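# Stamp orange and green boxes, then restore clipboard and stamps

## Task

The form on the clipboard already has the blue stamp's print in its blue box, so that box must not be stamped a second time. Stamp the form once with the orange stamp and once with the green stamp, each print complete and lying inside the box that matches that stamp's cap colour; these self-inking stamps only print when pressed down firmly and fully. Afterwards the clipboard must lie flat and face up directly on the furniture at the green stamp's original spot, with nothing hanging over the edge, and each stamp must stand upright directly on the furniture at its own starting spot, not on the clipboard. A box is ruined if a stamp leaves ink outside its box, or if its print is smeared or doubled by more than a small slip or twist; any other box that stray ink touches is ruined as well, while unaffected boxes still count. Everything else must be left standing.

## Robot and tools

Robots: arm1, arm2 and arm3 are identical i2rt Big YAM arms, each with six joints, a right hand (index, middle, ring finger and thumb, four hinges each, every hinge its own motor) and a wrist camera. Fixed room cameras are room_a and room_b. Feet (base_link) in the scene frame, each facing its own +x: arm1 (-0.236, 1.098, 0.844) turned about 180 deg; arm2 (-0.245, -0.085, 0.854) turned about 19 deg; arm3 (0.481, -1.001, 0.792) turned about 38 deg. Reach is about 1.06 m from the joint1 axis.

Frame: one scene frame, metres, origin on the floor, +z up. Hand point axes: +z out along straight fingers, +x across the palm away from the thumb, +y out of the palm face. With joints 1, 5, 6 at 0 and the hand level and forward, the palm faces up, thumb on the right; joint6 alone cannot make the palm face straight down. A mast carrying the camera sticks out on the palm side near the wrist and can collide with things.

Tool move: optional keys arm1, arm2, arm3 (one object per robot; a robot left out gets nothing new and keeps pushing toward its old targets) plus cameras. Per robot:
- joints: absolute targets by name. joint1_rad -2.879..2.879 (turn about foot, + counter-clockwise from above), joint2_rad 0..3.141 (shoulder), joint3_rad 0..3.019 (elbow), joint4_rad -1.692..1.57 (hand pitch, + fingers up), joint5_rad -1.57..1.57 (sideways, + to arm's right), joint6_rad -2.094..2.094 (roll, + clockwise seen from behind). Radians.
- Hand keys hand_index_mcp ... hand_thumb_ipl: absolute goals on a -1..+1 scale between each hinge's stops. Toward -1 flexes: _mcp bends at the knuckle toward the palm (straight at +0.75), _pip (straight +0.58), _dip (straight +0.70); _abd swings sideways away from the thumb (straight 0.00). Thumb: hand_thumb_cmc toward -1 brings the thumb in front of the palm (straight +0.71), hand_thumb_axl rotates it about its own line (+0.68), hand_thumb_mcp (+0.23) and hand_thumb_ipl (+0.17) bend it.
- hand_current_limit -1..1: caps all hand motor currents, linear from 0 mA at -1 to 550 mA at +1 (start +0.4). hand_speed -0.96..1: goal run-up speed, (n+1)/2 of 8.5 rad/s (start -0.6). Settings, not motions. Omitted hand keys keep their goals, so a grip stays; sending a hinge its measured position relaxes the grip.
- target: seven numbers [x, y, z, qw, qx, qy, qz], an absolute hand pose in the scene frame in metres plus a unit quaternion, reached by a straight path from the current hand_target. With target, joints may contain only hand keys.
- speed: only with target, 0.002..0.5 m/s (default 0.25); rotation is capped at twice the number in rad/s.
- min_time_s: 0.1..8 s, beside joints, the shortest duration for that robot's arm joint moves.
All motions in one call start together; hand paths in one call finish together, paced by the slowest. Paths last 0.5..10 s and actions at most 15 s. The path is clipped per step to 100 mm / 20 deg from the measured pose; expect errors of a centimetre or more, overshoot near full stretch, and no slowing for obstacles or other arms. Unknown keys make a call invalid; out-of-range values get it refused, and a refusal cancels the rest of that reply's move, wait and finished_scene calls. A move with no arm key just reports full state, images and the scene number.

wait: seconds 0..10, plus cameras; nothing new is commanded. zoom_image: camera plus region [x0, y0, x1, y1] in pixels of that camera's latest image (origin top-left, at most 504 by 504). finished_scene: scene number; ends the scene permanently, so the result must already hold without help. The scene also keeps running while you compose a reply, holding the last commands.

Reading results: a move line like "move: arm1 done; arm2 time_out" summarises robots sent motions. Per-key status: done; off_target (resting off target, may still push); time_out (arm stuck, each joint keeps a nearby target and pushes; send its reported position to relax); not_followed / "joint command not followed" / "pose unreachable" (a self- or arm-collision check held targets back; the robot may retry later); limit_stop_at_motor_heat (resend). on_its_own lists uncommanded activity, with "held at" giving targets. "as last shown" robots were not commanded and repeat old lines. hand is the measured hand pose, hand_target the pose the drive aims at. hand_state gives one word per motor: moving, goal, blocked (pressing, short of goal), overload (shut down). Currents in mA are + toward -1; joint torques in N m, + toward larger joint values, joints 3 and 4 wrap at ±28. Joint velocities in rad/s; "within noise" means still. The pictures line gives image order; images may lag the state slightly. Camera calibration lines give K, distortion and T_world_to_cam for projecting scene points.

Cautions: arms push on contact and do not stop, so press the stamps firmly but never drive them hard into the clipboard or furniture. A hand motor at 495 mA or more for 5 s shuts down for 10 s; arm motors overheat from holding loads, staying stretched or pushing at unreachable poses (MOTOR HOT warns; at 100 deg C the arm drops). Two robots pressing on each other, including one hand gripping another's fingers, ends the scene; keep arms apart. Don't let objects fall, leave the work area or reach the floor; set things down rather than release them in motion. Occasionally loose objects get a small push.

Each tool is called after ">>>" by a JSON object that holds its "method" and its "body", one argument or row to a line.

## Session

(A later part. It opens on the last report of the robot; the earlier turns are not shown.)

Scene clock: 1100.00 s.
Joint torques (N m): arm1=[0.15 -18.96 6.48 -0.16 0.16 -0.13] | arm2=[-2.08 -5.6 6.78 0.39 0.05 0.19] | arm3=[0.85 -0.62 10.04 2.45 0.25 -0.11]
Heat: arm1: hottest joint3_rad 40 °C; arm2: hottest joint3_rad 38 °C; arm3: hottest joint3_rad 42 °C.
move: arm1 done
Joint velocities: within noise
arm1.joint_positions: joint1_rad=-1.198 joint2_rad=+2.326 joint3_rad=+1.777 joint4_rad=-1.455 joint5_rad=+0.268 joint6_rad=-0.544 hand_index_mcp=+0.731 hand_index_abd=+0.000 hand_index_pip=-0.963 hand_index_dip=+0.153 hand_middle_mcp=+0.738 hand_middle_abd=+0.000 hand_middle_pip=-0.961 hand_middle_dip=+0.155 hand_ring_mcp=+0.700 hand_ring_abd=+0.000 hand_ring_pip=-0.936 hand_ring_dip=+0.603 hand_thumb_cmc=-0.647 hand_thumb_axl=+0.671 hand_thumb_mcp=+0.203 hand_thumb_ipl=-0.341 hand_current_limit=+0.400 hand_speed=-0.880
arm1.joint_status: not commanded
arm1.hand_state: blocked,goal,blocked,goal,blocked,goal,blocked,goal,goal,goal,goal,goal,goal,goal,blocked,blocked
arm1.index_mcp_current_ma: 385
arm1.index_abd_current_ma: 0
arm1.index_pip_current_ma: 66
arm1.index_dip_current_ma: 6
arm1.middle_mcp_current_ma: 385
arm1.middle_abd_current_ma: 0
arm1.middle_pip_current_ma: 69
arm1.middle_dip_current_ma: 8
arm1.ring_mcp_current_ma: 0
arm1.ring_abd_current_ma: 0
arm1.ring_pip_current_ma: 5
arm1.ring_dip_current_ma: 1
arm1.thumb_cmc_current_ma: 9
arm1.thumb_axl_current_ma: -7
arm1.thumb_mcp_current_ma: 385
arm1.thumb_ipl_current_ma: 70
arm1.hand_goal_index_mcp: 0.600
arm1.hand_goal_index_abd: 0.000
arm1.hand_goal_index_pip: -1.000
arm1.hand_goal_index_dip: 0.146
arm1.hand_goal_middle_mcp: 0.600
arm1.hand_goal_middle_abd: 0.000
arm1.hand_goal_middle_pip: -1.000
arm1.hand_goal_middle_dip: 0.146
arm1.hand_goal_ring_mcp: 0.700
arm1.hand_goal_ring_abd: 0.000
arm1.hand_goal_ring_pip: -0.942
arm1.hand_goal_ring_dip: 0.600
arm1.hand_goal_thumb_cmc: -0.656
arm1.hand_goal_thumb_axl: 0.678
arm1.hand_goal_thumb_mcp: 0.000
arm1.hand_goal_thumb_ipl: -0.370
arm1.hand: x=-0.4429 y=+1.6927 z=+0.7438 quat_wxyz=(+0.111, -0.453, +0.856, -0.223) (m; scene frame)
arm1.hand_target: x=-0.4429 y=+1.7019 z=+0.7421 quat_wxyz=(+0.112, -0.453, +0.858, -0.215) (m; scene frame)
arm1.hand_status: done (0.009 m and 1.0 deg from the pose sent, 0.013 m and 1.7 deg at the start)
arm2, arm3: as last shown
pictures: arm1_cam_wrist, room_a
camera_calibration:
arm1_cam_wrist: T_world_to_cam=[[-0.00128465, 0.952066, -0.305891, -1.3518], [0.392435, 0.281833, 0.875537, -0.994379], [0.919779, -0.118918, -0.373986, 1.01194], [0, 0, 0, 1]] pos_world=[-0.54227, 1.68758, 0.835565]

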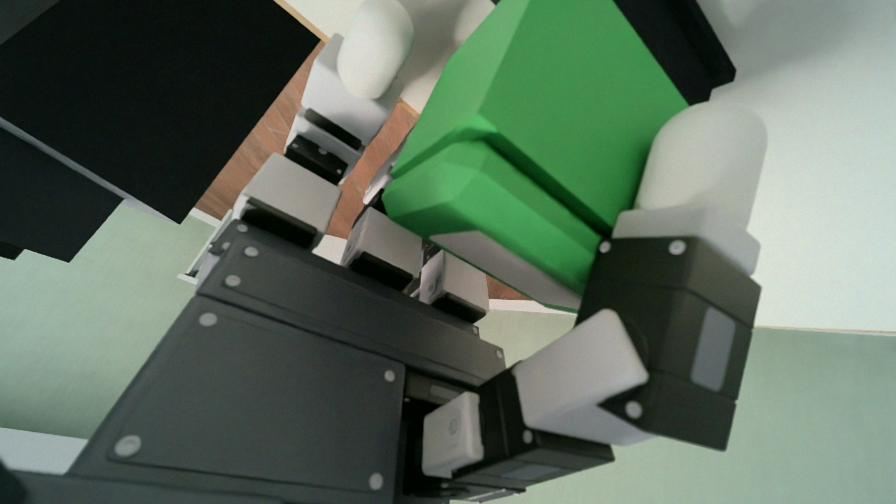

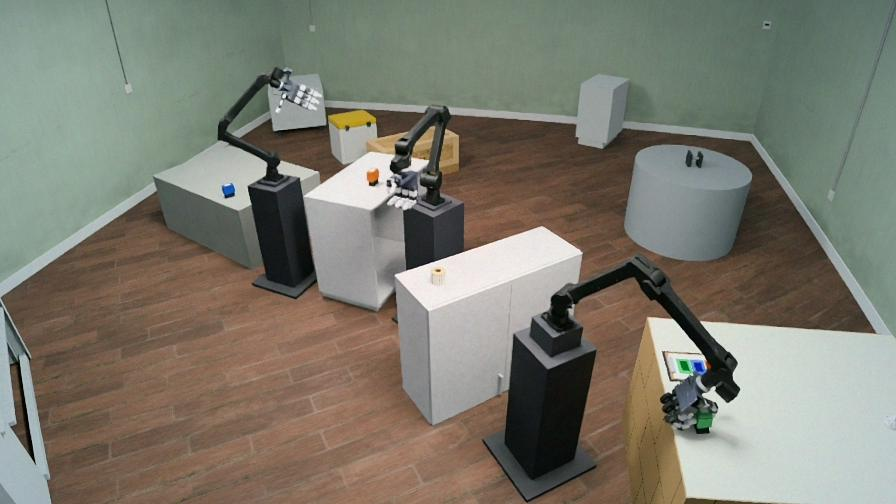

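>>> {"method": "move", "body": {
  "arm1": {"target": [-0.4430, 1.6990, 0.732, -0.1117, 0.4536, -0.8582, 0.2146], "speed": 0.05}
}}

>>> {"method": "move", "body": {
  "arm1": {"joints": {"hand_index_mcp": 0.70, "hand_middle_mcp": 0.70, "hand_thumb_mcp": 0.10}}
}}

>>> {"method": "move", "body": {
  "arm1": {"joints": {"hand_index_mcp": 0.78, "hand_middle_mcp": 0.78, "hand_ring_mcp": 0.80, "hand_thumb_mcp": 0.20}}
}}

>>> {"method": "move", "body": {
  "arm1": {"joints": {"hand_index_mcp": 0.90, "hand_middle_mcp": 0.90, "hand_ring_mcp": 0.95, "hand_thumb_mcp": 0.40}},
  "cameras": ["arm1_cam_wrist", "room_a"]
}}

>>> {"method": "zoom_image", "body": {
  "camera": "room_a",
  "region": [660, 370, 740, 440]
}}

Scene clock: 1105.27 s.
Joint torques (N m): arm1=[0.21 -18.49 5.49 -0.02 0.13 -0.11] | arm2=[-1.9 -5.54 6.75 0.4 0.03 0.18] | arm3=[0.85 0.38 10.13 2.55 0.27 -0.08]
Heat: arm1: hottest joint3_rad 40 °C; arm2: hottest joint3_rad 38 °C; arm3: hottest joint3_rad 42 °C.
move: arm1 off_target
Joint velocities: within noise
arm1.joint_positions: joint1_rad=-1.198 joint2_rad=+2.327 joint3_rad=+1.777 joint4_rad=-1.436 joint5_rad=+0.268 joint6_rad=-0.544 hand_index_mcp=+0.728 hand_index_abd=+0.000 hand_index_pip=-0.963 hand_index_dip=+0.146 hand_middle_mcp=+0.736 hand_middle_abd=+0.000 hand_middle_pip=-0.961 hand_middle_dip=+0.148 hand_ring_mcp=+0.700 hand_ring_abd=+0.000 hand_ring_pip=-0.936 hand_ring_dip=+0.603 hand_thumb_cmc=-0.647 hand_thumb_axl=+0.670 hand_thumb_mcp=+0.203 hand_thumb_ipl=-0.341 hand_current_limit=+0.400 hand_speed=-0.880
arm1.joint_status: not commanded
arm1.hand_state: blocked,goal,blocked,goal,blocked,goal,blocked,goal,goal,goal,goal,goal,goal,goal,blocked,blocked
arm1.index_mcp_current_ma: 385
arm1.index_abd_current_ma: 0
arm1.index_pip_current_ma: 66
arm1.index_dip_current_ma: 0
arm1.middle_mcp_current_ma: 385
arm1.middle_abd_current_ma: 0
arm1.middle_pip_current_ma: 69
arm1.middle_dip_current_ma: 1
arm1.ring_mcp_current_ma: 0
arm1.ring_abd_current_ma: 0
arm1.ring_pip_current_ma: 5
arm1.ring_dip_current_ma: 1
arm1.thumb_cmc_current_ma: 9
arm1.thumb_axl_current_ma: -9
arm1.thumb_mcp_current_ma: 385
arm1.thumb_ipl_current_ma: 70
arm1.hand_goal_index_mcp: 0.600
arm1.hand_goal_index_abd: 0.000
arm1.hand_goal_index_pip: -1.000
arm1.hand_goal_index_dip: 0.146
arm1.hand_goal_middle_mcp: 0.600
arm1.hand_goal_middle_abd: 0.000
arm1.hand_goal_middle_pip: -1.000
arm1.hand_goal_middle_dip: 0.146
arm1.hand_goal_ring_mcp: 0.700
arm1.hand_goal_ring_abd: 0.000
arm1.hand_goal_ring_pip: -0.942
arm1.hand_goal_ring_dip: 0.600
arm1.hand_goal_thumb_cmc: -0.656
arm1.hand_goal_thumb_axl: 0.678
arm1.hand_goal_thumb_mcp: 0.000
arm1.hand_goal_thumb_ipl: -0.370
arm1.hand: x=-0.4446 y=+1.6970 z=+0.7426 quat_wxyz=(+0.112, -0.453, +0.858, -0.215) (m; scene frame)
arm1.hand_target: x=-0.4429 y=+1.6988 z=+0.7322 quat_wxyz=(+0.112, -0.453, +0.858, -0.215) (m; scene frame)
arm1.hand_status: off_target (0.011 m and 0.1 deg from the pose sent, 0.013 m and 1.0 deg at the start)
arm2.joint_positions: joint1_rad=+0.311 joint2_rad=+1.102 joint3_rad=+0.918 joint4_rad=-1.398 joint5_rad=+0.002 joint6_rad=+0.059 hand_index_mcp=+0.620 hand_index_abd=-0.001 hand_index_pip=-0.582 hand_index_dip=+0.700 hand_middle_mcp=+0.620 hand_middle_abd=+0.001 hand_middle_pip=-0.583 hand_middle_dip=+0.699 hand_ring_mcp=+0.620 hand_ring_abd=-0.002 hand_ring_pip=-0.581 hand_ring_dip=+0.700 hand_thumb_cmc=-0.568 hand_thumb_axl=+0.679 hand_thumb_mcp=+0.192 hand_thumb_ipl=-0.598 hand_current_limit=+0.600 hand_speed=-0.700
arm2.joint_status: not commanded
arm2.hand_state: goal,goal,goal,goal,goal,goal,goal,goal,goal,goal,goal,goal,goal,goal,goal,goal
arm2.index_mcp_current_ma: 0
arm2.index_abd_current_ma: 0
arm2.index_pip_current_ma: 3
arm2.index_dip_current_ma: 1
arm2.middle_mcp_current_ma: 0
arm2.middle_abd_current_ma: 0
arm2.middle_pip_current_ma: 2
arm2.middle_dip_current_ma: 1
arm2.ring_mcp_current_ma: 0
arm2.ring_abd_current_ma: 0
arm2.ring_pip_current_ma: 3
arm2.ring_dip_current_ma: 1
arm2.thumb_cmc_current_ma: 0
arm2.thumb_axl_current_ma: 0
arm2.thumb_mcp_current_ma: -5
arm2.thumb_ipl_current_ma: 0
arm2.hand_goal_index_mcp: 0.620
arm2.hand_goal_index_abd: 0.000
arm2.hand_goal_index_pip: -0.590
arm2.hand_goal_index_dip: 0.696
arm2.hand_goal_middle_mcp: 0.620
arm2.hand_goal_middle_abd: 0.000
arm2.hand_goal_middle_pip: -0.590
arm2.hand_goal_middle_dip: 0.696
arm2.hand_goal_ring_mcp: 0.620
arm2.hand_goal_ring_abd: 0.000
arm2.hand_goal_ring_pip: -0.590
arm2.hand_goal_ring_dip: 0.696
arm2.hand_goal_thumb_cmc: -0.570
arm2.hand_goal_thumb_axl: 0.678
arm2.hand_goal_thumb_mcp: 0.200
arm2.hand_goal_thumb_ipl: -0.600
arm2.hand: x=+0.0664 y=+0.1118 z=+1.0350 quat_wxyz=(-0.004, +0.473, +0.881, -0.004) (m; scene frame)
arm2.hand_target: x=+0.0674 y=+0.1067 z=+1.0381 quat_wxyz=(-0.003, +0.481, +0.877, -0.001) (m; scene frame)
arm2.hand_status: not commanded
arm3.joint_positions: joint1_rad=+2.290 joint2_rad=+0.632 joint3_rad=+1.361 joint4_rad=-1.266 joint5_rad=+0.116 joint6_rad=+0.997 hand_index_mcp=+0.756 hand_index_abd=+0.000 hand_index_pip=+0.577 hand_index_dip=+0.696 hand_middle_mcp=+0.757 hand_middle_abd=+0.000 hand_middle_pip=+0.577 hand_middle_dip=+0.696 hand_ring_mcp=+0.757 hand_ring_abd=+0.000 hand_ring_pip=+0.577 hand_ring_dip=+0.696 hand_thumb_cmc=+0.716 hand_thumb_axl=+0.677 hand_thumb_mcp=+0.226 hand_thumb_ipl=+0.168 hand_current_limit=+0.400 hand_speed=-0.600
arm3.joint_status: not commanded
arm3.hand_state: goal,goal,goal,goal,goal,goal,goal,goal,goal,goal,goal,goal,goal,goal,goal,goal
arm3.index_mcp_current_ma: 0
arm3.index_abd_current_ma: 0
arm3.index_pip_current_ma: 0
arm3.index_dip_current_ma: 0
arm3.middle_mcp_current_ma: 1
arm3.middle_abd_current_ma: 0
arm3.middle_pip_current_ma: 0
arm3.middle_dip_current_ma: 0
arm3.ring_mcp_current_ma: 1
arm3.ring_abd_current_ma: 0
arm3.ring_pip_current_ma: 0
arm3.ring_dip_current_ma: 0
arm3.thumb_cmc_current_ma: 0
arm3.thumb_axl_current_ma: 0
arm3.thumb_mcp_current_ma: 0
arm3.thumb_ipl_current_ma: 0
arm3.hand_goal_index_mcp: 0.754
arm3.hand_goal_index_abd: 0.000
arm3.hand_goal_index_pip: 0.576
arm3.hand_goal_index_dip: 0.696
arm3.hand_goal_middle_mcp: 0.754
arm3.hand_goal_middle_abd: 0.000
arm3.hand_goal_middle_pip: 0.576
arm3.hand_goal_middle_dip: 0.696
arm3.hand_goal_ring_mcp: 0.754
arm3.hand_goal_ring_abd: 0.000
arm3.hand_goal_ring_pip: 0.576
arm3.hand_goal_ring_dip: 0.696
arm3.hand_goal_thumb_cmc: 0.714
arm3.hand_goal_thumb_axl: 0.678
arm3.hand_goal_thumb_mcp: 0.226
arm3.hand_goal_thumb_ipl: 0.168
arm3.hand: x=+0.2443 y=-0.8522 z=+1.3572 quat_wxyz=(-0.439, -0.142, +0.857, +0.228) (m; scene frame)
arm3.hand_target: x=+0.2459 y=-0.8548 z=+1.3669 quat_wxyz=(-0.449, -0.144, +0.852, +0.230) (m; scene frame)
arm3.hand_status: not commanded
pictures: none

Scene clock: 1105.90 s.
Joint torques (N m): arm1=[0.32 -18.55 5.48 -0.02 0.13 -0.11] | arm2=[-1.85 -5.66 6.83 0.39 0.03 0.2] | arm3=[0.44 0.44 10.07 2.35 0.16 -0.09]
Heat: arm1: hottest joint3_rad 40 °C; arm2: hottest joint3_rad 38 °C; arm3: hottest joint3_rad 42 °C.
move: arm1 off_target
Joint velocities: within noise
arm1.joint_positions: joint1_rad=-1.198 joint2_rad=+2.327 joint3_rad=+1.777 joint4_rad=-1.435 joint5_rad=+0.268 joint6_rad=-0.544 hand_index_mcp=+0.738 hand_index_abd=+0.000 hand_index_pip=-0.968 hand_index_dip=+0.145 hand_middle_mcp=+0.743 hand_middle_abd=+0.001 hand_middle_pip=-0.963 hand_middle_dip=+0.146 hand_ring_mcp=+0.700 hand_ring_abd=+0.000 hand_ring_pip=-0.936 hand_ring_dip=+0.603 hand_thumb_cmc=-0.647 hand_thumb_axl=+0.670 hand_thumb_mcp=+0.203 hand_thumb_ipl=-0.341 hand_current_limit=+0.400 hand_speed=-0.880
arm1.joint_status: hand_index_mcp off_target (ended at +0.738, target +0.700); hand_middle_mcp off_target (ended at +0.743, target +0.700); hand_thumb_mcp off_target (ended at +0.203, target +0.100)
arm1.hand_state: blocked,goal,blocked,goal,blocked,goal,blocked,goal,goal,goal,goal,goal,goal,goal,blocked,blocked
arm1.index_mcp_current_ma: 73
arm1.index_abd_current_ma: 0
arm1.index_pip_current_ma: 53
arm1.index_dip_current_ma: 0
arm1.middle_mcp_current_ma: 88
arm1.middle_abd_current_ma: 0
arm1.middle_pip_current_ma: 65
arm1.middle_dip_current_ma: 0
arm1.ring_mcp_current_ma: 0
arm1.ring_abd_current_ma: 0
arm1.ring_pip_current_ma: 5
arm1.ring_dip_current_ma: 1
arm1.thumb_cmc_current_ma: 9
arm1.thumb_axl_current_ma: -9
arm1.thumb_mcp_current_ma: 385
arm1.thumb_ipl_current_ma: 70
arm1.hand_goal_index_mcp: 0.700
arm1.hand_goal_index_abd: 0.000
arm1.hand_goal_index_pip: -1.000
arm1.hand_goal_index_dip: 0.146
arm1.hand_goal_middle_mcp: 0.700
arm1.hand_goal_middle_abd: 0.000
arm1.hand_goal_middle_pip: -1.000
arm1.hand_goal_middle_dip: 0.146
arm1.hand_goal_ring_mcp: 0.700
arm1.hand_goal_ring_abd: 0.000
arm1.hand_goal_ring_pip: -0.942
arm1.hand_goal_ring_dip: 0.600
arm1.hand_goal_thumb_cmc: -0.656
arm1.hand_goal_thumb_axl: 0.678
arm1.hand_goal_thumb_mcp: 0.100
arm1.hand_goal_thumb_ipl: -0.370
arm1.hand: x=-0.4447 y=+1.6973 z=+0.7426 quat_wxyz=(+0.112, -0.453, +0.858, -0.214) (m; scene frame)
arm1.hand_target: x=-0.4429 y=+1.6989 z=+0.7322 quat_wxyz=(+0.112, -0.453, +0.858, -0.214) (m; scene frame)
arm1.hand_status: not commanded
arm2, arm3: as last shown
pictures: none

Scene clock: 1106.60 s.
Joint torques (N m): arm1=[0.26 -18.61 5.49 -0.34 0.18 -0.1] | arm2=[-1.85 -5.71 6.82 0.38 0.03 0.19] | arm3=[1.14 0.26 9.96 2.54 0.26 -0.16]
Heat: arm1: hottest joint3_rad 40 °C; arm2: hottest joint3_rad 38 °C; arm3: hottest joint3_rad 42 °C.
move: arm1 done
Joint velocities: within noise
arm1.joint_positions: joint1_rad=-1.198 joint2_rad=+2.328 joint3_rad=+1.777 joint4_rad=-1.427 joint5_rad=+0.268 joint6_rad=-0.545 hand_index_mcp=+0.778 hand_index_abd=+0.000 hand_index_pip=-0.996 hand_index_dip=+0.145 hand_middle_mcp=+0.781 hand_middle_abd=+0.001 hand_middle_pip=-0.994 hand_middle_dip=+0.146 hand_ring_mcp=+0.792 hand_ring_abd=+0.000 hand_ring_pip=-0.936 hand_ring_dip=+0.603 hand_thumb_cmc=-0.656 hand_thumb_axl=+0.675 hand_thumb_mcp=+0.208 hand_thumb_ipl=-0.359 hand_current_limit=+0.400 hand_speed=-0.880
arm1.joint_status: all done
arm1.hand_state: goal,goal,goal,goal,goal,goal,goal,goal,goal,goal,goal,goal,goal,goal,goal,goal
arm1.index_mcp_current_ma: -1
arm1.index_abd_current_ma: 0
arm1.index_pip_current_ma: 3
arm1.index_dip_current_ma: 0
arm1.middle_mcp_current_ma: 0
arm1.middle_abd_current_ma: 0
arm1.middle_pip_current_ma: 5
arm1.middle_dip_current_ma: 0
arm1.ring_mcp_current_ma: -8
arm1.ring_abd_current_ma: 0
arm1.ring_pip_current_ma: 5
arm1.ring_dip_current_ma: 1
arm1.thumb_cmc_current_ma: 0
arm1.thumb_axl_current_ma: -2
arm1.thumb_mcp_current_ma: 11
arm1.thumb_ipl_current_ma: 18
arm1.hand_goal_index_mcp: 0.780
arm1.hand_goal_index_abd: 0.000
arm1.hand_goal_index_pip: -1.000
arm1.hand_goal_index_dip: 0.146
arm1.hand_goal_middle_mcp: 0.780
arm1.hand_goal_middle_abd: 0.000
arm1.hand_goal_middle_pip: -1.000
arm1.hand_goal_middle_dip: 0.146
arm1.hand_goal_ring_mcp: 0.800
arm1.hand_goal_ring_abd: 0.000
arm1.hand_goal_ring_pip: -0.942
arm1.hand_goal_ring_dip: 0.600
arm1.hand_goal_thumb_cmc: -0.656
arm1.hand_goal_thumb_axl: 0.678
arm1.hand_goal_thumb_mcp: 0.200
arm1.hand_goal_thumb_ipl: -0.370
arm1.hand: x=-0.4456 y=+1.6988 z=+0.7417 quat_wxyz=(+0.112, -0.454, +0.858, -0.211) (m; scene frame)
arm1.hand_target: x=-0.4428 y=+1.6989 z=+0.7321 quat_wxyz=(+0.112, -0.453, +0.858, -0.215) (m; scene frame)
arm1.hand_status: not commanded
arm2, arm3: as last shown
pictures: none

Scene clock: 1107.63 s.
Joint torques (N m): arm1=[0.21 -19.25 5.45 -0.43 0.18 -0.09] | arm2=[-1.79 -5.6 6.8 0.4 0.04 0.18] | arm3=[1.03 -0.15 10.18 2.37 0.23 -0.11]
Heat: arm1: hottest joint3_rad 40 °C; arm2: hottest joint3_rad 38 °C; arm3: hottest joint3_rad 42 °C.
move: arm1 done
Joint velocities: within noise
arm1.joint_positions: joint1_rad=-1.198 joint2_rad=+2.336 joint3_rad=+1.777 joint4_rad=-1.426 joint5_rad=+0.268 joint6_rad=-0.545 hand_index_mcp=+0.890 hand_index_abd=+0.000 hand_index_pip=-0.996 hand_index_dip=+0.145 hand_middle_mcp=+0.890 hand_middle_abd=+0.001 hand_middle_pip=-0.994 hand_middle_dip=+0.146 hand_ring_mcp=+0.939 hand_ring_abd=+0.000 hand_ring_pip=-0.936 hand_ring_dip=+0.603 hand_thumb_cmc=-0.656 hand_thumb_axl=+0.676 hand_thumb_mcp=+0.397 hand_thumb_ipl=-0.368 hand_current_limit=+0.400 hand_speed=-0.880
arm1.joint_status: all done
arm1.hand_state: goal,goal,goal,goal,goal,goal,goal,goal,goal,goal,goal,goal,goal,goal,goal,goal
arm1.index_mcp_current_ma: -11
arm1.index_abd_current_ma: 0
arm1.index_pip_current_ma: 3
arm1.index_dip_current_ma: 0
arm1.middle_mcp_current_ma: -11
arm1.middle_abd_current_ma: 0
arm1.middle_pip_current_ma: 5
arm1.middle_dip_current_ma: 0
arm1.ring_mcp_current_ma: -12
arm1.ring_abd_current_ma: 0
arm1.ring_pip_current_ma: 5
arm1.ring_dip_current_ma: 1
arm1.thumb_cmc_current_ma: 0
arm1.thumb_axl_current_ma: -1
arm1.thumb_mcp_current_ma: -3
arm1.thumb_ipl_current_ma: 2
arm1.hand_goal_index_mcp: 0.900
arm1.hand_goal_index_abd: 0.000
arm1.hand_goal_index_pip: -1.000
arm1.hand_goal_index_dip: 0.146
arm1.hand_goal_middle_mcp: 0.900
arm1.hand_goal_middle_abd: 0.000
arm1.hand_goal_middle_pip: -1.000
arm1.hand_goal_middle_dip: 0.146
arm1.hand_goal_ring_mcp: 0.950
arm1.hand_goal_ring_abd: 0.000
arm1.hand_goal_ring_pip: -0.942
arm1.hand_goal_ring_dip: 0.600
arm1.hand_goal_thumb_cmc: -0.656
arm1.hand_goal_thumb_axl: 0.678
arm1.hand_goal_thumb_mcp: 0.400
arm1.hand_goal_thumb_ipl: -0.370
arm1.hand: x=-0.4450 y=+1.6973 z=+0.7368 quat_wxyz=(+0.112, -0.454, +0.858, -0.214) (m; scene frame)
arm1.hand_target: x=-0.4428 y=+1.6989 z=+0.7322 quat_wxyz=(+0.112, -0.453, +0.858, -0.214) (m; scene frame)
arm1.hand_status: not commanded
arm2, arm3: as last shown
pictures: arm1_cam_wrist, room_a
camera_calibration:
arm1_cam_wrist: T_world_to_cam=[[-0.00460867, 0.957008, -0.290025, -1.37996], [0.398976, 0.267704, 0.877013, -0.962891], [0.91695, -0.111671, -0.383057, 1.00485], [0, 0, 0, 1]] pos_world=[-0.543586, 1.69062, 0.829159]

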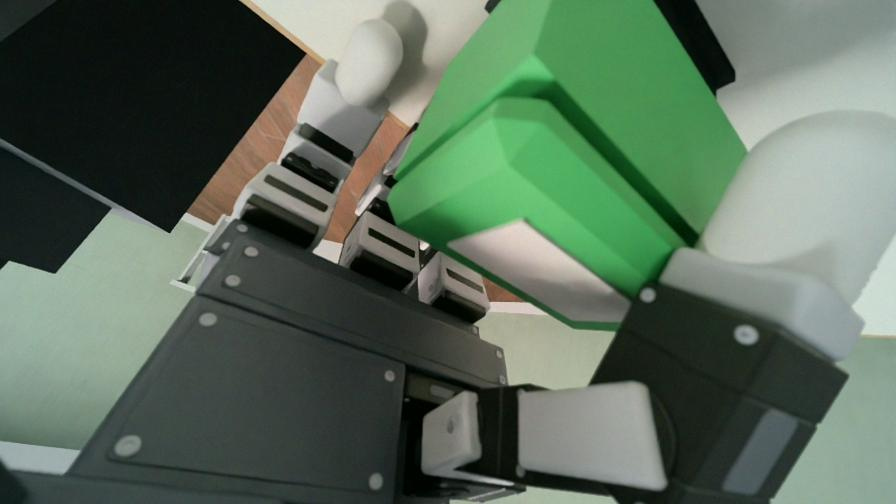

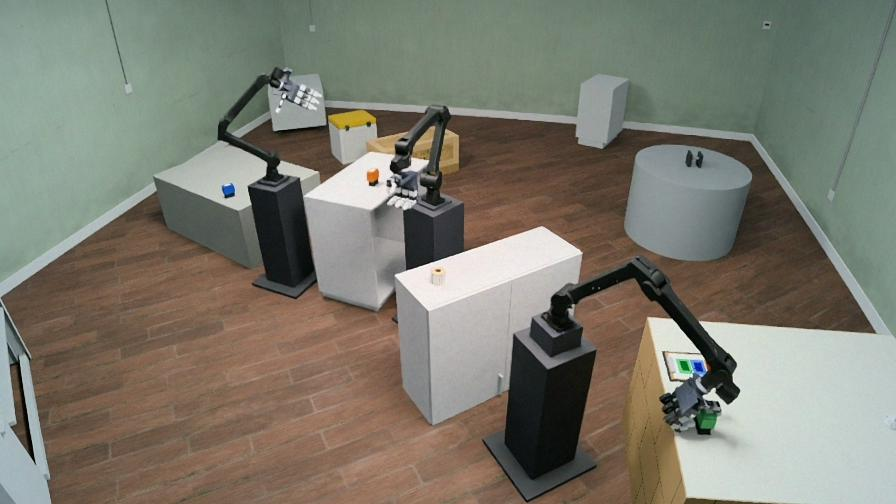

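Scaled by 6.300 from the camera's 896x504 image, which has a finer 1280x720 frame.

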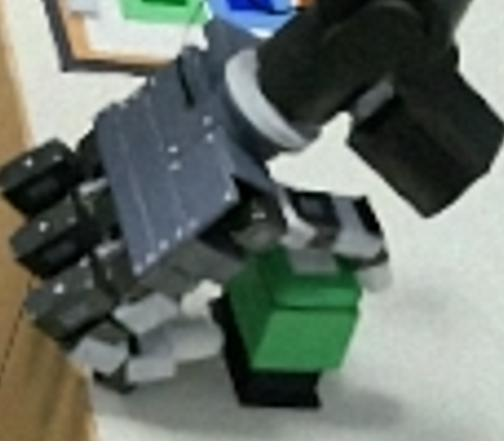

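>>> {"method": "move", "body": {
  "arm1": {"joints": {"hand_speed": -0.7, "hand_index_mcp": 1.0, "hand_middle_mcp": 1.0, "hand_ring_mcp": 1.0, "hand_thumb_mcp": 0.6, "hand_thumb_ipl": -0.2}}
}}

>>> {"method": "move", "body": {
  "arm1": {"joints": {"joint2_rad": 2.19, "joint3_rad": 1.73}, "min_time_s": 3},
  "cameras": ["arm1_cam_wrist", "room_a"]
}}

>>> {"method": "zoom_image", "body": {
  "camera": "room_a",
  "region": [660, 340, 760, 440]
}}

Scene clock: 1110.40 s.
Joint torques (N m): arm1=[0.26 -19.19 5.44 -0.43 0.19 -0.1] | arm2=[-2.08 -5.77 6.82 0.42 0.03 0.2] | arm3=[0.73 0.44 10.04 2.43 0.27 -0.15]
Heat: arm1: hottest joint3_rad 40 °C; arm2: hottest joint3_rad 38 °C; arm3: hottest joint3_rad 42 °C.
move: arm1 done
Joint velocities: within noise
arm1.joint_positions: joint1_rad=-1.198 joint2_rad=+2.336 joint3_rad=+1.777 joint4_rad=-1.425 joint5_rad=+0.268 joint6_rad=-0.545 hand_index_mcp=+0.988 hand_index_abd=+0.000 hand_index_pip=-0.996 hand_index_dip=+0.145 hand_middle_mcp=+0.988 hand_middle_abd=+0.001 hand_middle_pip=-0.994 hand_middle_dip=+0.146 hand_ring_mcp=+0.988 hand_ring_abd=+0.000 hand_ring_pip=-0.936 hand_ring_dip=+0.603 hand_thumb_cmc=-0.656 hand_thumb_axl=+0.676 hand_thumb_mcp=+0.591 hand_thumb_ipl=-0.204 hand_current_limit=+0.400 hand_speed=-0.700
arm1.joint_status: all done
arm1.hand_state: goal,goal,goal,goal,goal,goal,goal,goal,goal,goal,goal,goal,goal,goal,goal,goal
arm1.index_mcp_current_ma: -13
arm1.index_abd_current_ma: 0
arm1.index_pip_current_ma: 3
arm1.index_dip_current_ma: 0
arm1.middle_mcp_current_ma: -13
arm1.middle_abd_current_ma: 0
arm1.middle_pip_current_ma: 5
arm1.middle_dip_current_ma: 0
arm1.ring_mcp_current_ma: -14
arm1.ring_abd_current_ma: 0
arm1.ring_pip_current_ma: 5
arm1.ring_dip_current_ma: 1
arm1.thumb_cmc_current_ma: 0
arm1.thumb_axl_current_ma: -1
arm1.thumb_mcp_current_ma: -13
arm1.thumb_ipl_current_ma: -3
arm1.hand_goal_index_mcp: 1.000
arm1.hand_goal_index_abd: 0.000
arm1.hand_goal_index_pip: -1.000
arm1.hand_goal_index_dip: 0.146
arm1.hand_goal_middle_mcp: 1.000
arm1.hand_goal_middle_abd: 0.000
arm1.hand_goal_middle_pip: -1.000
arm1.hand_goal_middle_dip: 0.146
arm1.hand_goal_ring_mcp: 1.000
arm1.hand_goal_ring_abd: 0.000
arm1.hand_goal_ring_pip: -0.942
arm1.hand_goal_ring_dip: 0.600
arm1.hand_goal_thumb_cmc: -0.656
arm1.hand_goal_thumb_axl: 0.678
arm1.hand_goal_thumb_mcp: 0.600
arm1.hand_goal_thumb_ipl: -0.200
arm1.hand: x=-0.4450 y=+1.6974 z=+0.7368 quat_wxyz=(+0.112, -0.454, +0.858, -0.214) (m; scene frame)
arm1.hand_target: x=-0.4429 y=+1.6989 z=+0.7322 quat_wxyz=(+0.112, -0.453, +0.858, -0.214) (m; scene frame)
arm1.hand_status: not commanded
arm2, arm3: as last shown
pictures: none

Scene clock: 1113.80 s.
Joint torques (N m): arm1=[0.32 -21.89 5.16 -0.29 0.19 -0.09] | arm2=[-1.96 -5.54 6.78 0.39 0.05 0.19] | arm3=[1.38 -0.09 10.26 2.14 0.2 -0.12]
Heat: arm1: hottest joint2_rad 40 °C; arm2: hottest joint3_rad 38 °C; arm3: hottest joint3_rad 42 °C.
move: arm1 done
Joint velocities: within noise
arm1.joint_positions: joint1_rad=-1.198 joint2_rad=+2.222 joint3_rad=+1.737 joint4_rad=-1.425 joint5_rad=+0.268 joint6_rad=-0.545 hand_index_mcp=+0.989 hand_index_abd=+0.000 hand_index_pip=-0.996 hand_index_dip=+0.145 hand_middle_mcp=+0.989 hand_middle_abd=+0.001 hand_middle_pip=-0.994 hand_middle_dip=+0.146 hand_ring_mcp=+0.989 hand_ring_abd=+0.000 hand_ring_pip=-0.936 hand_ring_dip=+0.603 hand_thumb_cmc=-0.656 hand_thumb_axl=+0.676 hand_thumb_mcp=+0.591 hand_thumb_ipl=-0.204 hand_current_limit=+0.400 hand_speed=-0.700
arm1.joint_status: all done
arm1.hand_state: goal,goal,goal,goal,goal,goal,goal,goal,goal,goal,goal,goal,goal,goal,goal,goal
arm1.index_mcp_current_ma: -12
arm1.index_abd_current_ma: 0
arm1.index_pip_current_ma: 3
arm1.index_dip_current_ma: 0
arm1.middle_mcp_current_ma: -13
arm1.middle_abd_current_ma: 0
arm1.middle_pip_current_ma: 5
arm1.middle_dip_current_ma: 0
arm1.ring_mcp_current_ma: -13
arm1.ring_abd_current_ma: 0
arm1.ring_pip_current_ma: 5
arm1.ring_dip_current_ma: 1
arm1.thumb_cmc_current_ma: 0
arm1.thumb_axl_current_ma: -1
arm1.thumb_mcp_current_ma: -13
arm1.thumb_ipl_current_ma: -3
arm1.hand_goal_index_mcp: 1.000
arm1.hand_goal_index_abd: 0.000
arm1.hand_goal_index_pip: -1.000
arm1.hand_goal_index_dip: 0.146
arm1.hand_goal_middle_mcp: 1.000
arm1.hand_goal_middle_abd: 0.000
arm1.hand_goal_middle_pip: -1.000
arm1.hand_goal_middle_dip: 0.146
arm1.hand_goal_ring_mcp: 1.000
arm1.hand_goal_ring_abd: 0.000
arm1.hand_goal_ring_pip: -0.942
arm1.hand_goal_ring_dip: 0.600
arm1.hand_goal_thumb_cmc: -0.656
arm1.hand_goal_thumb_axl: 0.678
arm1.hand_goal_thumb_mcp: 0.600
arm1.hand_goal_thumb_ipl: -0.200
arm1.hand: x=-0.4472 y=+1.7031 z=+0.7945 quat_wxyz=(+0.116, -0.452, +0.866, -0.178) (m; scene frame)
arm1.hand_target: x=-0.4461 y=+1.7075 z=+0.8119 quat_wxyz=(+0.118, -0.451, +0.869, -0.163) (m; scene frame)
arm1.hand_status: not commanded
arm2, arm3: as last shown
pictures: arm1_cam_wrist, room_a
camera_calibration:
arm1_cam_wrist: T_world_to_cam=[[-0.0115849, 0.974936, -0.222183, -1.4563], [0.422992, 0.206116, 0.88238, -0.902833], [0.906059, -0.0837592, -0.414778, 1.00242], [0, 0, 0, 1]] pos_world=[-0.543236, 1.68985, 0.888861]

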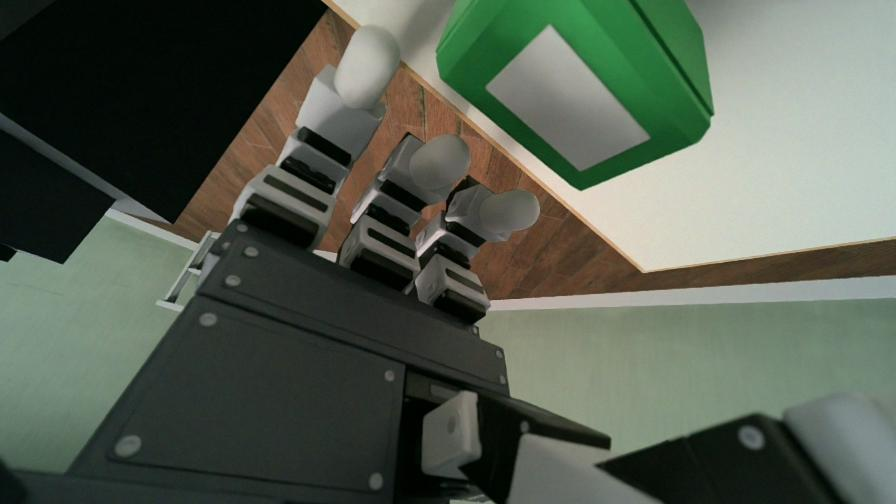

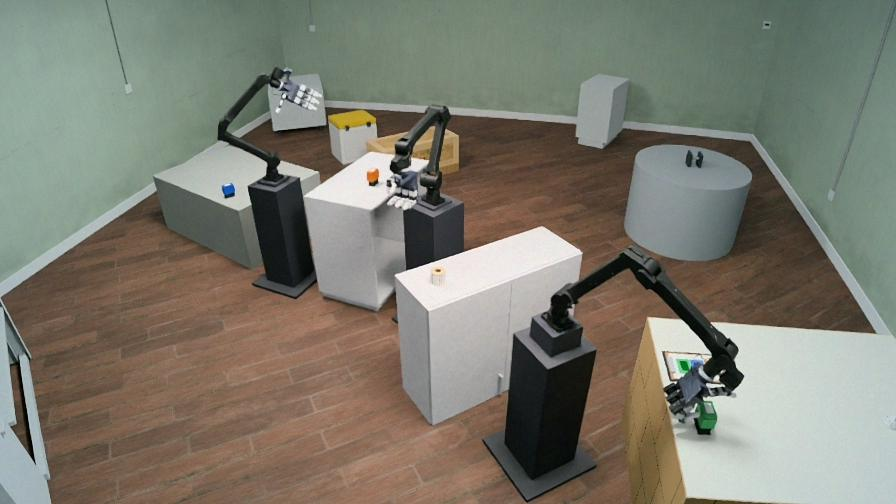

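Scaled by 5.040 from the camera's 896x504 image, which has a finer 1280x720 frame.

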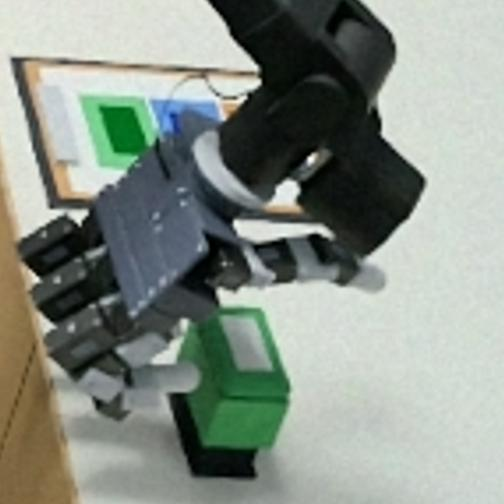

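>>> {"method": "move", "body": {
  "arm1": {"joints": {"joint2_rad": 2.11, "joint3_rad": 1.66, "joint4_rad": -1.45}, "min_time_s": 3}
}}

>>> {"method": "move", "body": {
  "arm1": {"joints": {"joint2_rad": 1.8, "joint3_rad": 1.5, "joint4_rad": -1.45}, "min_time_s": 4}
}}

>>> {"method": "move", "body": {
  "arm1": {"joints": {"joint1_rad": -0.6, "joint2_rad": 0.8, "joint3_rad": 1.383, "joint4_rad": -1.25, "joint5_rad": -0.063, "joint6_rad": 1.016}, "min_time_s": 6},
  "cameras": ["all"]
}}

>>> {"method": "zoom_image", "body": {
  "camera": "room_a",
  "region": [640, 330, 760, 440]
}}

>>> {"method": "zoom_image", "body": {
  "camera": "room_a",
  "region": [200, 140, 400, 240]
}}

Scene clock: 1119.30 s.
Joint torques (N m): arm1=[0.21 -21.25 5.27 -1.01 0.2 -0.09] | arm2=[-1.96 -5.66 6.79 0.43 0.04 0.19] | arm3=[1.32 0.67 9.88 2.56 0.19 -0.15]
Heat: arm1: hottest joint2_rad 40 °C; arm2: hottest joint3_rad 38 °C; arm3: hottest joint3_rad 42 °C.
move: arm1 done
Joint velocities: within noise
arm1.joint_positions: joint1_rad=-1.198 joint2_rad=+2.143 joint3_rad=+1.667 joint4_rad=-1.439 joint5_rad=+0.268 joint6_rad=-0.545 hand_index_mcp=+0.989 hand_index_abd=+0.000 hand_index_pip=-0.996 hand_index_dip=+0.145 hand_middle_mcp=+0.989 hand_middle_abd=+0.001 hand_middle_pip=-0.994 hand_middle_dip=+0.146 hand_ring_mcp=+0.989 hand_ring_abd=+0.000 hand_ring_pip=-0.936 hand_ring_dip=+0.603 hand_thumb_cmc=-0.656 hand_thumb_axl=+0.676 hand_thumb_mcp=+0.591 hand_thumb_ipl=-0.204 hand_current_limit=+0.400 hand_speed=-0.700
arm1.joint_status: all done
arm1.hand_state: goal,goal,goal,goal,goal,goal,goal,goal,goal,goal,goal,goal,goal,goal,goal,goal
arm1.index_mcp_current_ma: -12
arm1.index_abd_current_ma: 0
arm1.index_pip_current_ma: 3
arm1.index_dip_current_ma: 0
arm1.middle_mcp_current_ma: -13
arm1.middle_abd_current_ma: 0
arm1.middle_pip_current_ma: 5
arm1.middle_dip_current_ma: 0
arm1.ring_mcp_current_ma: -13
arm1.ring_abd_current_ma: 0
arm1.ring_pip_current_ma: 5
arm1.ring_dip_current_ma: 1
arm1.thumb_cmc_current_ma: 0
arm1.thumb_axl_current_ma: -1
arm1.thumb_mcp_current_ma: -13
arm1.thumb_ipl_current_ma: -3
arm1.hand_goal_index_mcp: 1.000
arm1.hand_goal_index_abd: 0.000
arm1.hand_goal_index_pip: -1.000
arm1.hand_goal_index_dip: 0.146
arm1.hand_goal_middle_mcp: 1.000
arm1.hand_goal_middle_abd: 0.000
arm1.hand_goal_middle_pip: -1.000
arm1.hand_goal_middle_dip: 0.146
arm1.hand_goal_ring_mcp: 1.000
arm1.hand_goal_ring_abd: 0.000
arm1.hand_goal_ring_pip: -0.942
arm1.hand_goal_ring_dip: 0.600
arm1.hand_goal_thumb_cmc: -0.656
arm1.hand_goal_thumb_axl: 0.678
arm1.hand_goal_thumb_mcp: 0.600
arm1.hand_goal_thumb_ipl: -0.200
arm1.hand: x=-0.4395 y=+1.6834 z=+0.8194 quat_wxyz=(+0.116, -0.453, +0.866, -0.180) (m; scene frame)
arm1.hand_target: x=-0.4367 y=+1.6831 z=+0.8366 quat_wxyz=(+0.117, -0.452, +0.867, -0.173) (m; scene frame)
arm1.hand_status: not commanded
arm2, arm3: as last shown
pictures: none

Scene clock: 1123.73 s.
Joint torques (N m): arm1=[0.26 -17.9 5.96 -0.55 0.21 -0.08] | arm2=[-2.02 -5.6 6.76 0.39 0.04 0.18] | arm3=[1.49 -0.38 10.09 2.61 0.22 -0.13]
Heat: arm1: hottest joint2_rad 40 °C; arm2: hottest joint3_rad 38 °C; arm3: hottest joint3_rad 42 °C.
move: arm1 done
Joint velocities: within noise
arm1.joint_positions: joint1_rad=-1.198 joint2_rad=+1.827 joint3_rad=+1.507 joint4_rad=-1.441 joint5_rad=+0.268 joint6_rad=-0.545 hand_index_mcp=+0.991 hand_index_abd=+0.000 hand_index_pip=-0.996 hand_index_dip=+0.145 hand_middle_mcp=+0.990 hand_middle_abd=+0.001 hand_middle_pip=-0.994 hand_middle_dip=+0.146 hand_ring_mcp=+0.991 hand_ring_abd=+0.000 hand_ring_pip=-0.936 hand_ring_dip=+0.603 hand_thumb_cmc=-0.656 hand_thumb_axl=+0.676 hand_thumb_mcp=+0.591 hand_thumb_ipl=-0.204 hand_current_limit=+0.400 hand_speed=-0.700
arm1.joint_status: all done
arm1.hand_state: goal,goal,goal,goal,goal,goal,goal,goal,goal,goal,goal,goal,goal,goal,goal,goal
arm1.index_mcp_current_ma: -10
arm1.index_abd_current_ma: 0
arm1.index_pip_current_ma: 3
arm1.index_dip_current_ma: 0
arm1.middle_mcp_current_ma: -10
arm1.middle_abd_current_ma: 0
arm1.middle_pip_current_ma: 5
arm1.middle_dip_current_ma: 0
arm1.ring_mcp_current_ma: -10
arm1.ring_abd_current_ma: 0
arm1.ring_pip_current_ma: 5
arm1.ring_dip_current_ma: 1
arm1.thumb_cmc_current_ma: 0
arm1.thumb_axl_current_ma: -1
arm1.thumb_mcp_current_ma: -13
arm1.thumb_ipl_current_ma: -3
arm1.hand_goal_index_mcp: 1.000
arm1.hand_goal_index_abd: 0.000
arm1.hand_goal_index_pip: -1.000
arm1.hand_goal_index_dip: 0.146
arm1.hand_goal_middle_mcp: 1.000
arm1.hand_goal_middle_abd: 0.000
arm1.hand_goal_middle_pip: -1.000
arm1.hand_goal_middle_dip: 0.146
arm1.hand_goal_ring_mcp: 1.000
arm1.hand_goal_ring_abd: 0.000
arm1.hand_goal_ring_pip: -0.942
arm1.hand_goal_ring_dip: 0.600
arm1.hand_goal_thumb_cmc: -0.656
arm1.hand_goal_thumb_axl: 0.678
arm1.hand_goal_thumb_mcp: 0.600
arm1.hand_goal_thumb_ipl: -0.200
arm1.hand: x=-0.4258 y=+1.6486 z=+0.9438 quat_wxyz=(+0.124, -0.448, +0.879, -0.105) (m; scene frame)
arm1.hand_target: x=-0.4221 y=+1.6455 z=+0.9560 quat_wxyz=(+0.124, -0.447, +0.880, -0.100) (m; scene frame)
arm1.hand_status: not commanded
arm2, arm3: as last shown
pictures: none

Scene clock: 1130.43 s.
Joint torques (N m): arm1=[1.08 -3.31 6.78 2.5 -0.12 -0.06] | arm2=[-1.79 -5.42 6.84 0.42 0.04 0.19] | arm3=[1.03 -0.03 9.83 2.45 0.24 -0.11]
Heat: arm1: hottest joint2_rad 39 °C; arm2: hottest joint3_rad 38 °C; arm3: hottest joint3_rad 42 °C.
move: arm1 done
Joint velocities: within noise
arm1.joint_positions: joint1_rad=-0.607 joint2_rad=+0.805 joint3_rad=+1.391 joint4_rad=-1.271 joint5_rad=-0.061 joint6_rad=+1.008 hand_index_mcp=+1.000 hand_index_abd=+0.000 hand_index_pip=-0.996 hand_index_dip=+0.145 hand_middle_mcp=+1.000 hand_middle_abd=+0.001 hand_middle_pip=-0.994 hand_middle_dip=+0.146 hand_ring_mcp=+1.000 hand_ring_abd=+0.000 hand_ring_pip=-0.936 hand_ring_dip=+0.603 hand_thumb_cmc=-0.653 hand_thumb_axl=+0.676 hand_thumb_mcp=+0.595 hand_thumb_ipl=-0.203 hand_current_limit=+0.400 hand_speed=-0.700
arm1.joint_status: all done
arm1.hand_state: goal,goal,goal,goal,goal,goal,goal,goal,goal,goal,goal,goal,goal,goal,goal,goal
arm1.index_mcp_current_ma: 0
arm1.index_abd_current_ma: 0
arm1.index_pip_current_ma: 3
arm1.index_dip_current_ma: 0
arm1.middle_mcp_current_ma: 0
arm1.middle_abd_current_ma: 0
arm1.middle_pip_current_ma: 5
arm1.middle_dip_current_ma: 0
arm1.ring_mcp_current_ma: 0
arm1.ring_abd_current_ma: 0
arm1.ring_pip_current_ma: 4
arm1.ring_dip_current_ma: 1
arm1.thumb_cmc_current_ma: 2
arm1.thumb_axl_current_ma: -1
arm1.thumb_mcp_current_ma: -5
arm1.thumb_ipl_current_ma: -3
arm1.hand_goal_index_mcp: 1.000
arm1.hand_goal_index_abd: 0.000
arm1.hand_goal_index_pip: -1.000
arm1.hand_goal_index_dip: 0.146
arm1.hand_goal_middle_mcp: 1.000
arm1.hand_goal_middle_abd: 0.000
arm1.hand_goal_middle_pip: -1.000
arm1.hand_goal_middle_dip: 0.146
arm1.hand_goal_ring_mcp: 1.000
arm1.hand_goal_ring_abd: 0.000
arm1.hand_goal_ring_pip: -0.942
arm1.hand_goal_ring_dip: 0.600
arm1.hand_goal_thumb_cmc: -0.656
arm1.hand_goal_thumb_axl: 0.678
arm1.hand_goal_thumb_mcp: 0.600
arm1.hand_goal_thumb_ipl: -0.200
arm1.hand: x=-0.4712 y=+1.3522 z=+1.3664 quat_wxyz=(-0.373, +0.007, +0.903, +0.214) (m; scene frame)
arm1.hand_target: x=-0.4741 y=+1.3510 z=+1.3673 quat_wxyz=(-0.381, +0.007, +0.899, +0.214) (m; scene frame)
arm1.hand_status: not commanded
arm2.joint_positions: joint1_rad=+0.311 joint2_rad=+1.102 joint3_rad=+0.918 joint4_rad=-1.398 joint5_rad=+0.002 joint6_rad=+0.059 hand_index_mcp=+0.620 hand_index_abd=-0.001 hand_index_pip=-0.582 hand_index_dip=+0.700 hand_middle_mcp=+0.620 hand_middle_abd=+0.001 hand_middle_pip=-0.583 hand_middle_dip=+0.699 hand_ring_mcp=+0.620 hand_ring_abd=-0.002 hand_ring_pip=-0.581 hand_ring_dip=+0.700 hand_thumb_cmc=-0.568 hand_thumb_axl=+0.679 hand_thumb_mcp=+0.192 hand_thumb_ipl=-0.598 hand_current_limit=+0.600 hand_speed=-0.700
arm2.joint_status: not commanded
arm2.hand_state: goal,goal,goal,goal,goal,goal,goal,goal,goal,goal,goal,goal,goal,goal,goal,goal
arm2.index_mcp_current_ma: 0
arm2.index_abd_current_ma: 0
arm2.index_pip_current_ma: 3
arm2.index_dip_current_ma: 1
arm2.middle_mcp_current_ma: 0
arm2.middle_abd_current_ma: 0
arm2.middle_pip_current_ma: 2
arm2.middle_dip_current_ma: 1
arm2.ring_mcp_current_ma: 0
arm2.ring_abd_current_ma: 0
arm2.ring_pip_current_ma: 3
arm2.ring_dip_current_ma: 1
arm2.thumb_cmc_current_ma: 0
arm2.thumb_axl_current_ma: 0
arm2.thumb_mcp_current_ma: -5
arm2.thumb_ipl_current_ma: 0
arm2.hand_goal_index_mcp: 0.620
arm2.hand_goal_index_abd: 0.000
arm2.hand_goal_index_pip: -0.590
arm2.hand_goal_index_dip: 0.696
arm2.hand_goal_middle_mcp: 0.620
arm2.hand_goal_middle_abd: 0.000
arm2.hand_goal_middle_pip: -0.590
arm2.hand_goal_middle_dip: 0.696
arm2.hand_goal_ring_mcp: 0.620
arm2.hand_goal_ring_abd: 0.000
arm2.hand_goal_ring_pip: -0.590
arm2.hand_goal_ring_dip: 0.696
arm2.hand_goal_thumb_cmc: -0.570
arm2.hand_goal_thumb_axl: 0.678
arm2.hand_goal_thumb_mcp: 0.200
arm2.hand_goal_thumb_ipl: -0.600
arm2.hand: x=+0.0664 y=+0.1118 z=+1.0350 quat_wxyz=(-0.004, +0.473, +0.881, -0.004) (m; scene frame)
arm2.hand_target: x=+0.0674 y=+0.1067 z=+1.0381 quat_wxyz=(-0.003, +0.481, +0.877, -0.001) (m; scene frame)
arm2.hand_status: not commanded
arm3.joint_positions: joint1_rad=+2.290 joint2_rad=+0.632 joint3_rad=+1.361 joint4_rad=-1.266 joint5_rad=+0.116 joint6_rad=+0.997 hand_index_mcp=+0.756 hand_index_abd=+0.000 hand_index_pip=+0.577 hand_index_dip=+0.696 hand_middle_mcp=+0.757 hand_middle_abd=+0.000 hand_middle_pip=+0.577 hand_middle_dip=+0.696 hand_ring_mcp=+0.757 hand_ring_abd=+0.000 hand_ring_pip=+0.577 hand_ring_dip=+0.696 hand_thumb_cmc=+0.716 hand_thumb_axl=+0.677 hand_thumb_mcp=+0.226 hand_thumb_ipl=+0.168 hand_current_limit=+0.400 hand_speed=-0.600
arm3.joint_status: not commanded
arm3.hand_state: goal,goal,goal,goal,goal,goal,goal,goal,goal,goal,goal,goal,goal,goal,goal,goal
arm3.index_mcp_current_ma: 0
arm3.index_abd_current_ma: 0
arm3.index_pip_current_ma: 0
arm3.index_dip_current_ma: 0
arm3.middle_mcp_current_ma: 1
arm3.middle_abd_current_ma: 0
arm3.middle_pip_current_ma: 0
arm3.middle_dip_current_ma: 0
arm3.ring_mcp_current_ma: 1
arm3.ring_abd_current_ma: 0
arm3.ring_pip_current_ma: 0
arm3.ring_dip_current_ma: 0
arm3.thumb_cmc_current_ma: 0
arm3.thumb_axl_current_ma: 0
arm3.thumb_mcp_current_ma: 0
arm3.thumb_ipl_current_ma: 0
arm3.hand_goal_index_mcp: 0.754
arm3.hand_goal_index_abd: 0.000
arm3.hand_goal_index_pip: 0.576
arm3.hand_goal_index_dip: 0.696
arm3.hand_goal_middle_mcp: 0.754
arm3.hand_goal_middle_abd: 0.000
arm3.hand_goal_middle_pip: 0.576
arm3.hand_goal_middle_dip: 0.696
arm3.hand_goal_ring_mcp: 0.754
arm3.hand_goal_ring_abd: 0.000
arm3.hand_goal_ring_pip: 0.576
arm3.hand_goal_ring_dip: 0.696
arm3.hand_goal_thumb_cmc: 0.714
arm3.hand_goal_thumb_axl: 0.678
arm3.hand_goal_thumb_mcp: 0.226
arm3.hand_goal_thumb_ipl: 0.168
arm3.hand: x=+0.2443 y=-0.8522 z=+1.3572 quat_wxyz=(-0.439, -0.142, +0.857, +0.228) (m; scene frame)
arm3.hand_target: x=+0.2459 y=-0.8548 z=+1.3669 quat_wxyz=(-0.449, -0.144, +0.852, +0.230) (m; scene frame)
arm3.hand_status: not commanded
pictures: arm1_cam_wrist, arm2_cam_wrist, arm3_cam_wrist, room_a, room_b
camera_calibration:
arm1_cam_wrist: T_world_to_cam=[[0.676237, 0.673089, -0.299424, -0.149578], [0.684873, -0.724139, -0.0810686, 1.37278], [-0.271391, -0.150246, -0.95067, 1.49932], [0, 0, 0, 1]] pos_world=[-0.432126, 1.32003, 1.49186]
arm2_cam_wrist: T_world_to_cam=[[0.937092, -0.34816, -0.0253531, 0.0428092], [-0.220483, -0.646621, 0.730252, -0.715893], [-0.270638, -0.678724, -0.682707, 0.921955], [0, 0, 0, 1]] pos_world=[0.0515577, 0.177746, 1.15329]
arm3_cam_wrist: T_world_to_cam=[[0.426763, 0.887213, -0.175293, 0.921547], [0.873063, -0.454732, -0.176009, -0.414838], [-0.235869, -0.0779281, -0.968655, 1.4292], [0, 0, 0, 1]] pos_world=[0.306001, -0.894873, 1.47293]

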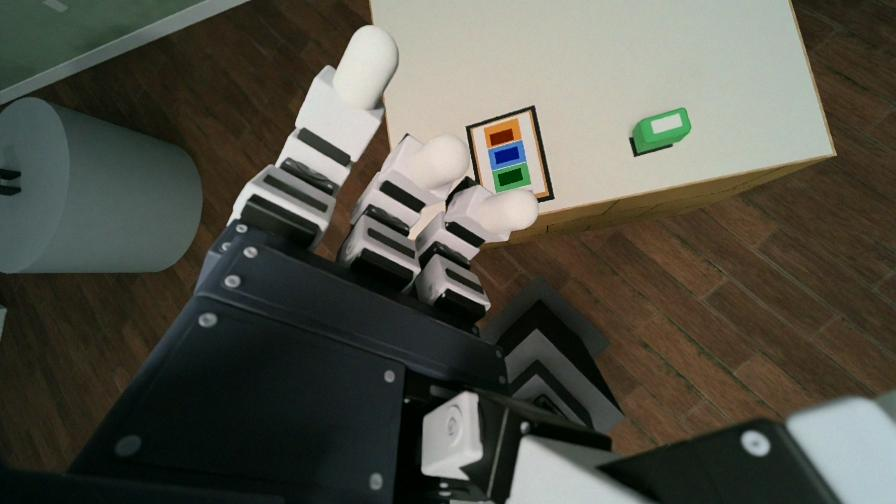

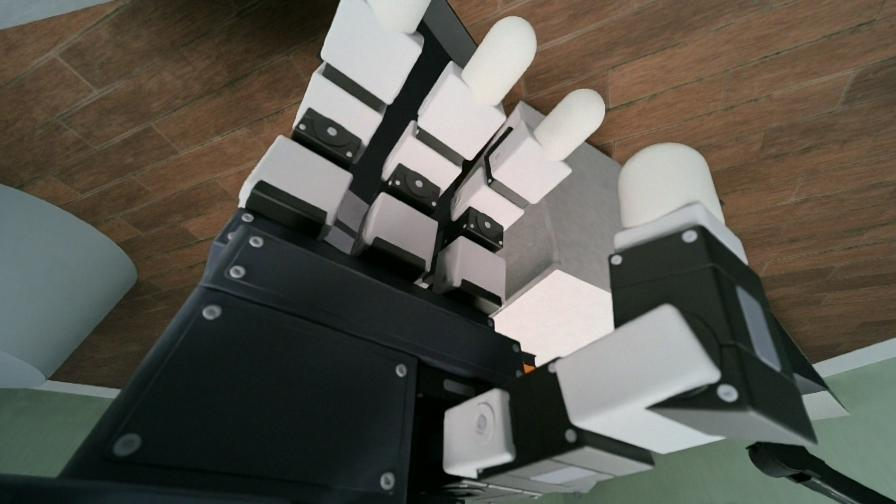

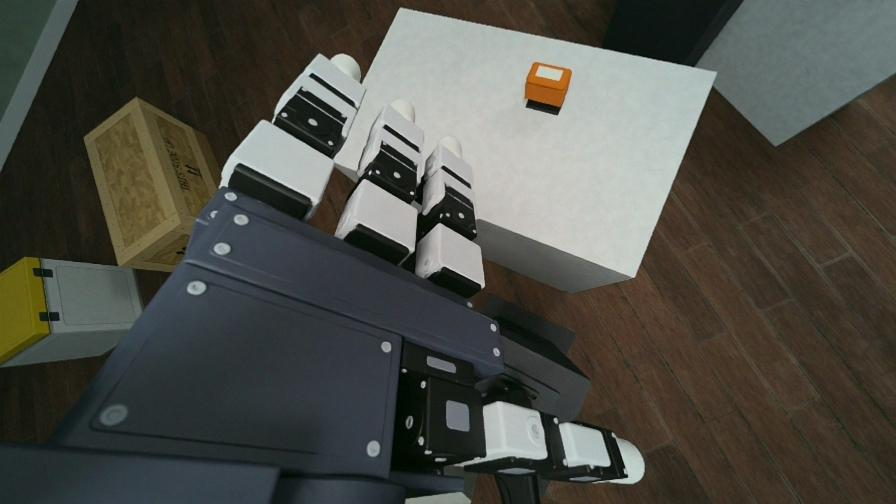

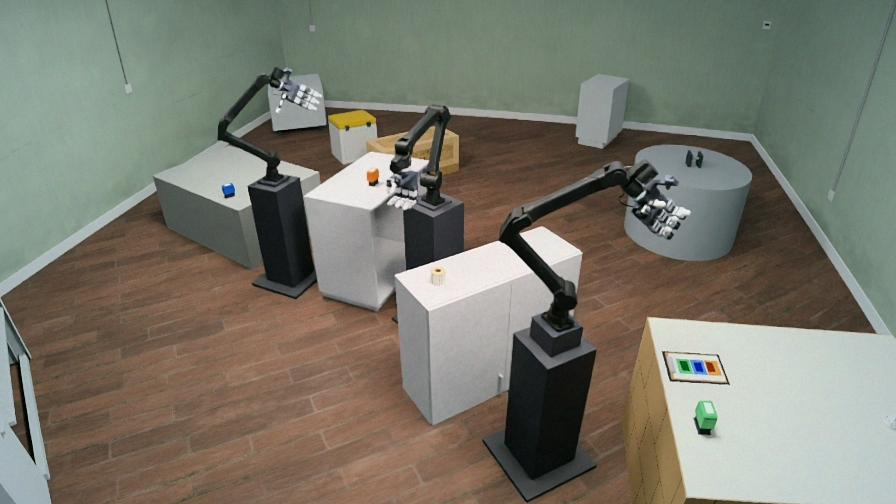

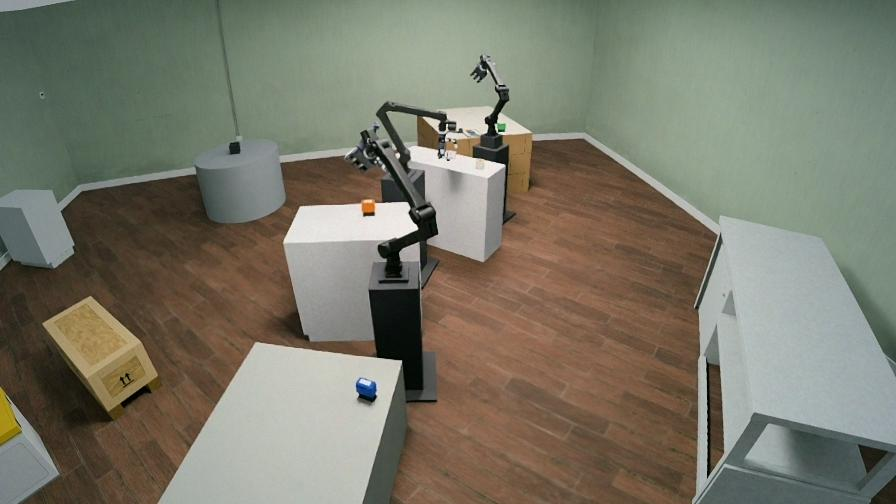

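Scaled by 4.200 from the camera's 896x504 image, which has a finer 1280x720 frame.

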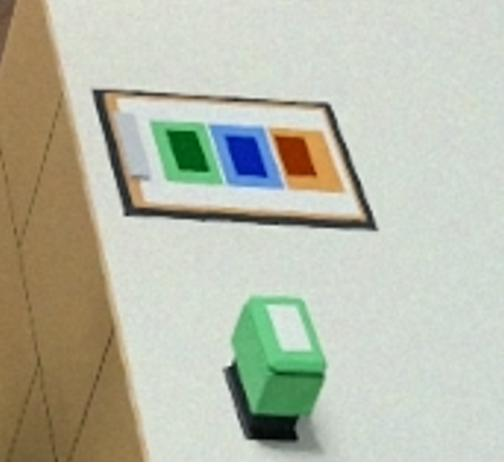

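Scaled by 2.520 from the camera's 896x504 image, which has a finer 1280x720 frame.

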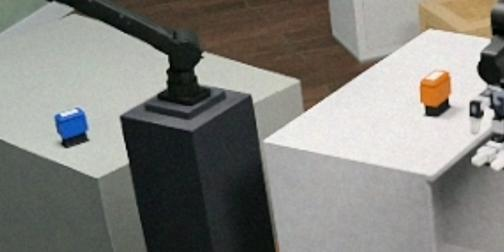

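>>> {"method": "zoom_image", "body": {
  "camera": "arm1_cam_wrist",
  "region": [450, 90, 570, 210]
}}

Scaled by 4.200 from the camera's 896x504 image, which has a finer 1280x720 frame.

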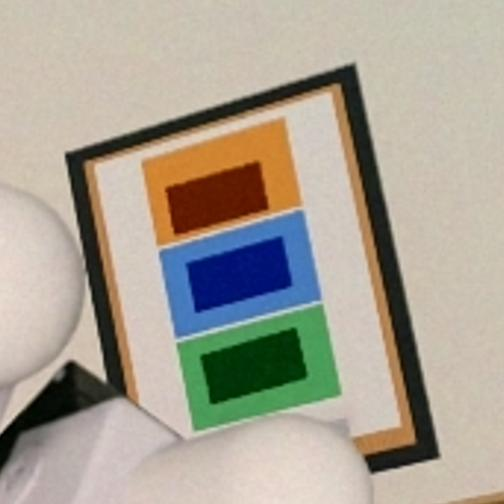

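All prints are clean and inside their boxes, the board is flat on the crate, and the stamps are standing.

>>> {"method": "finished_scene", "body": {
  "scene": 2
}}

The scene is finished: the task was done.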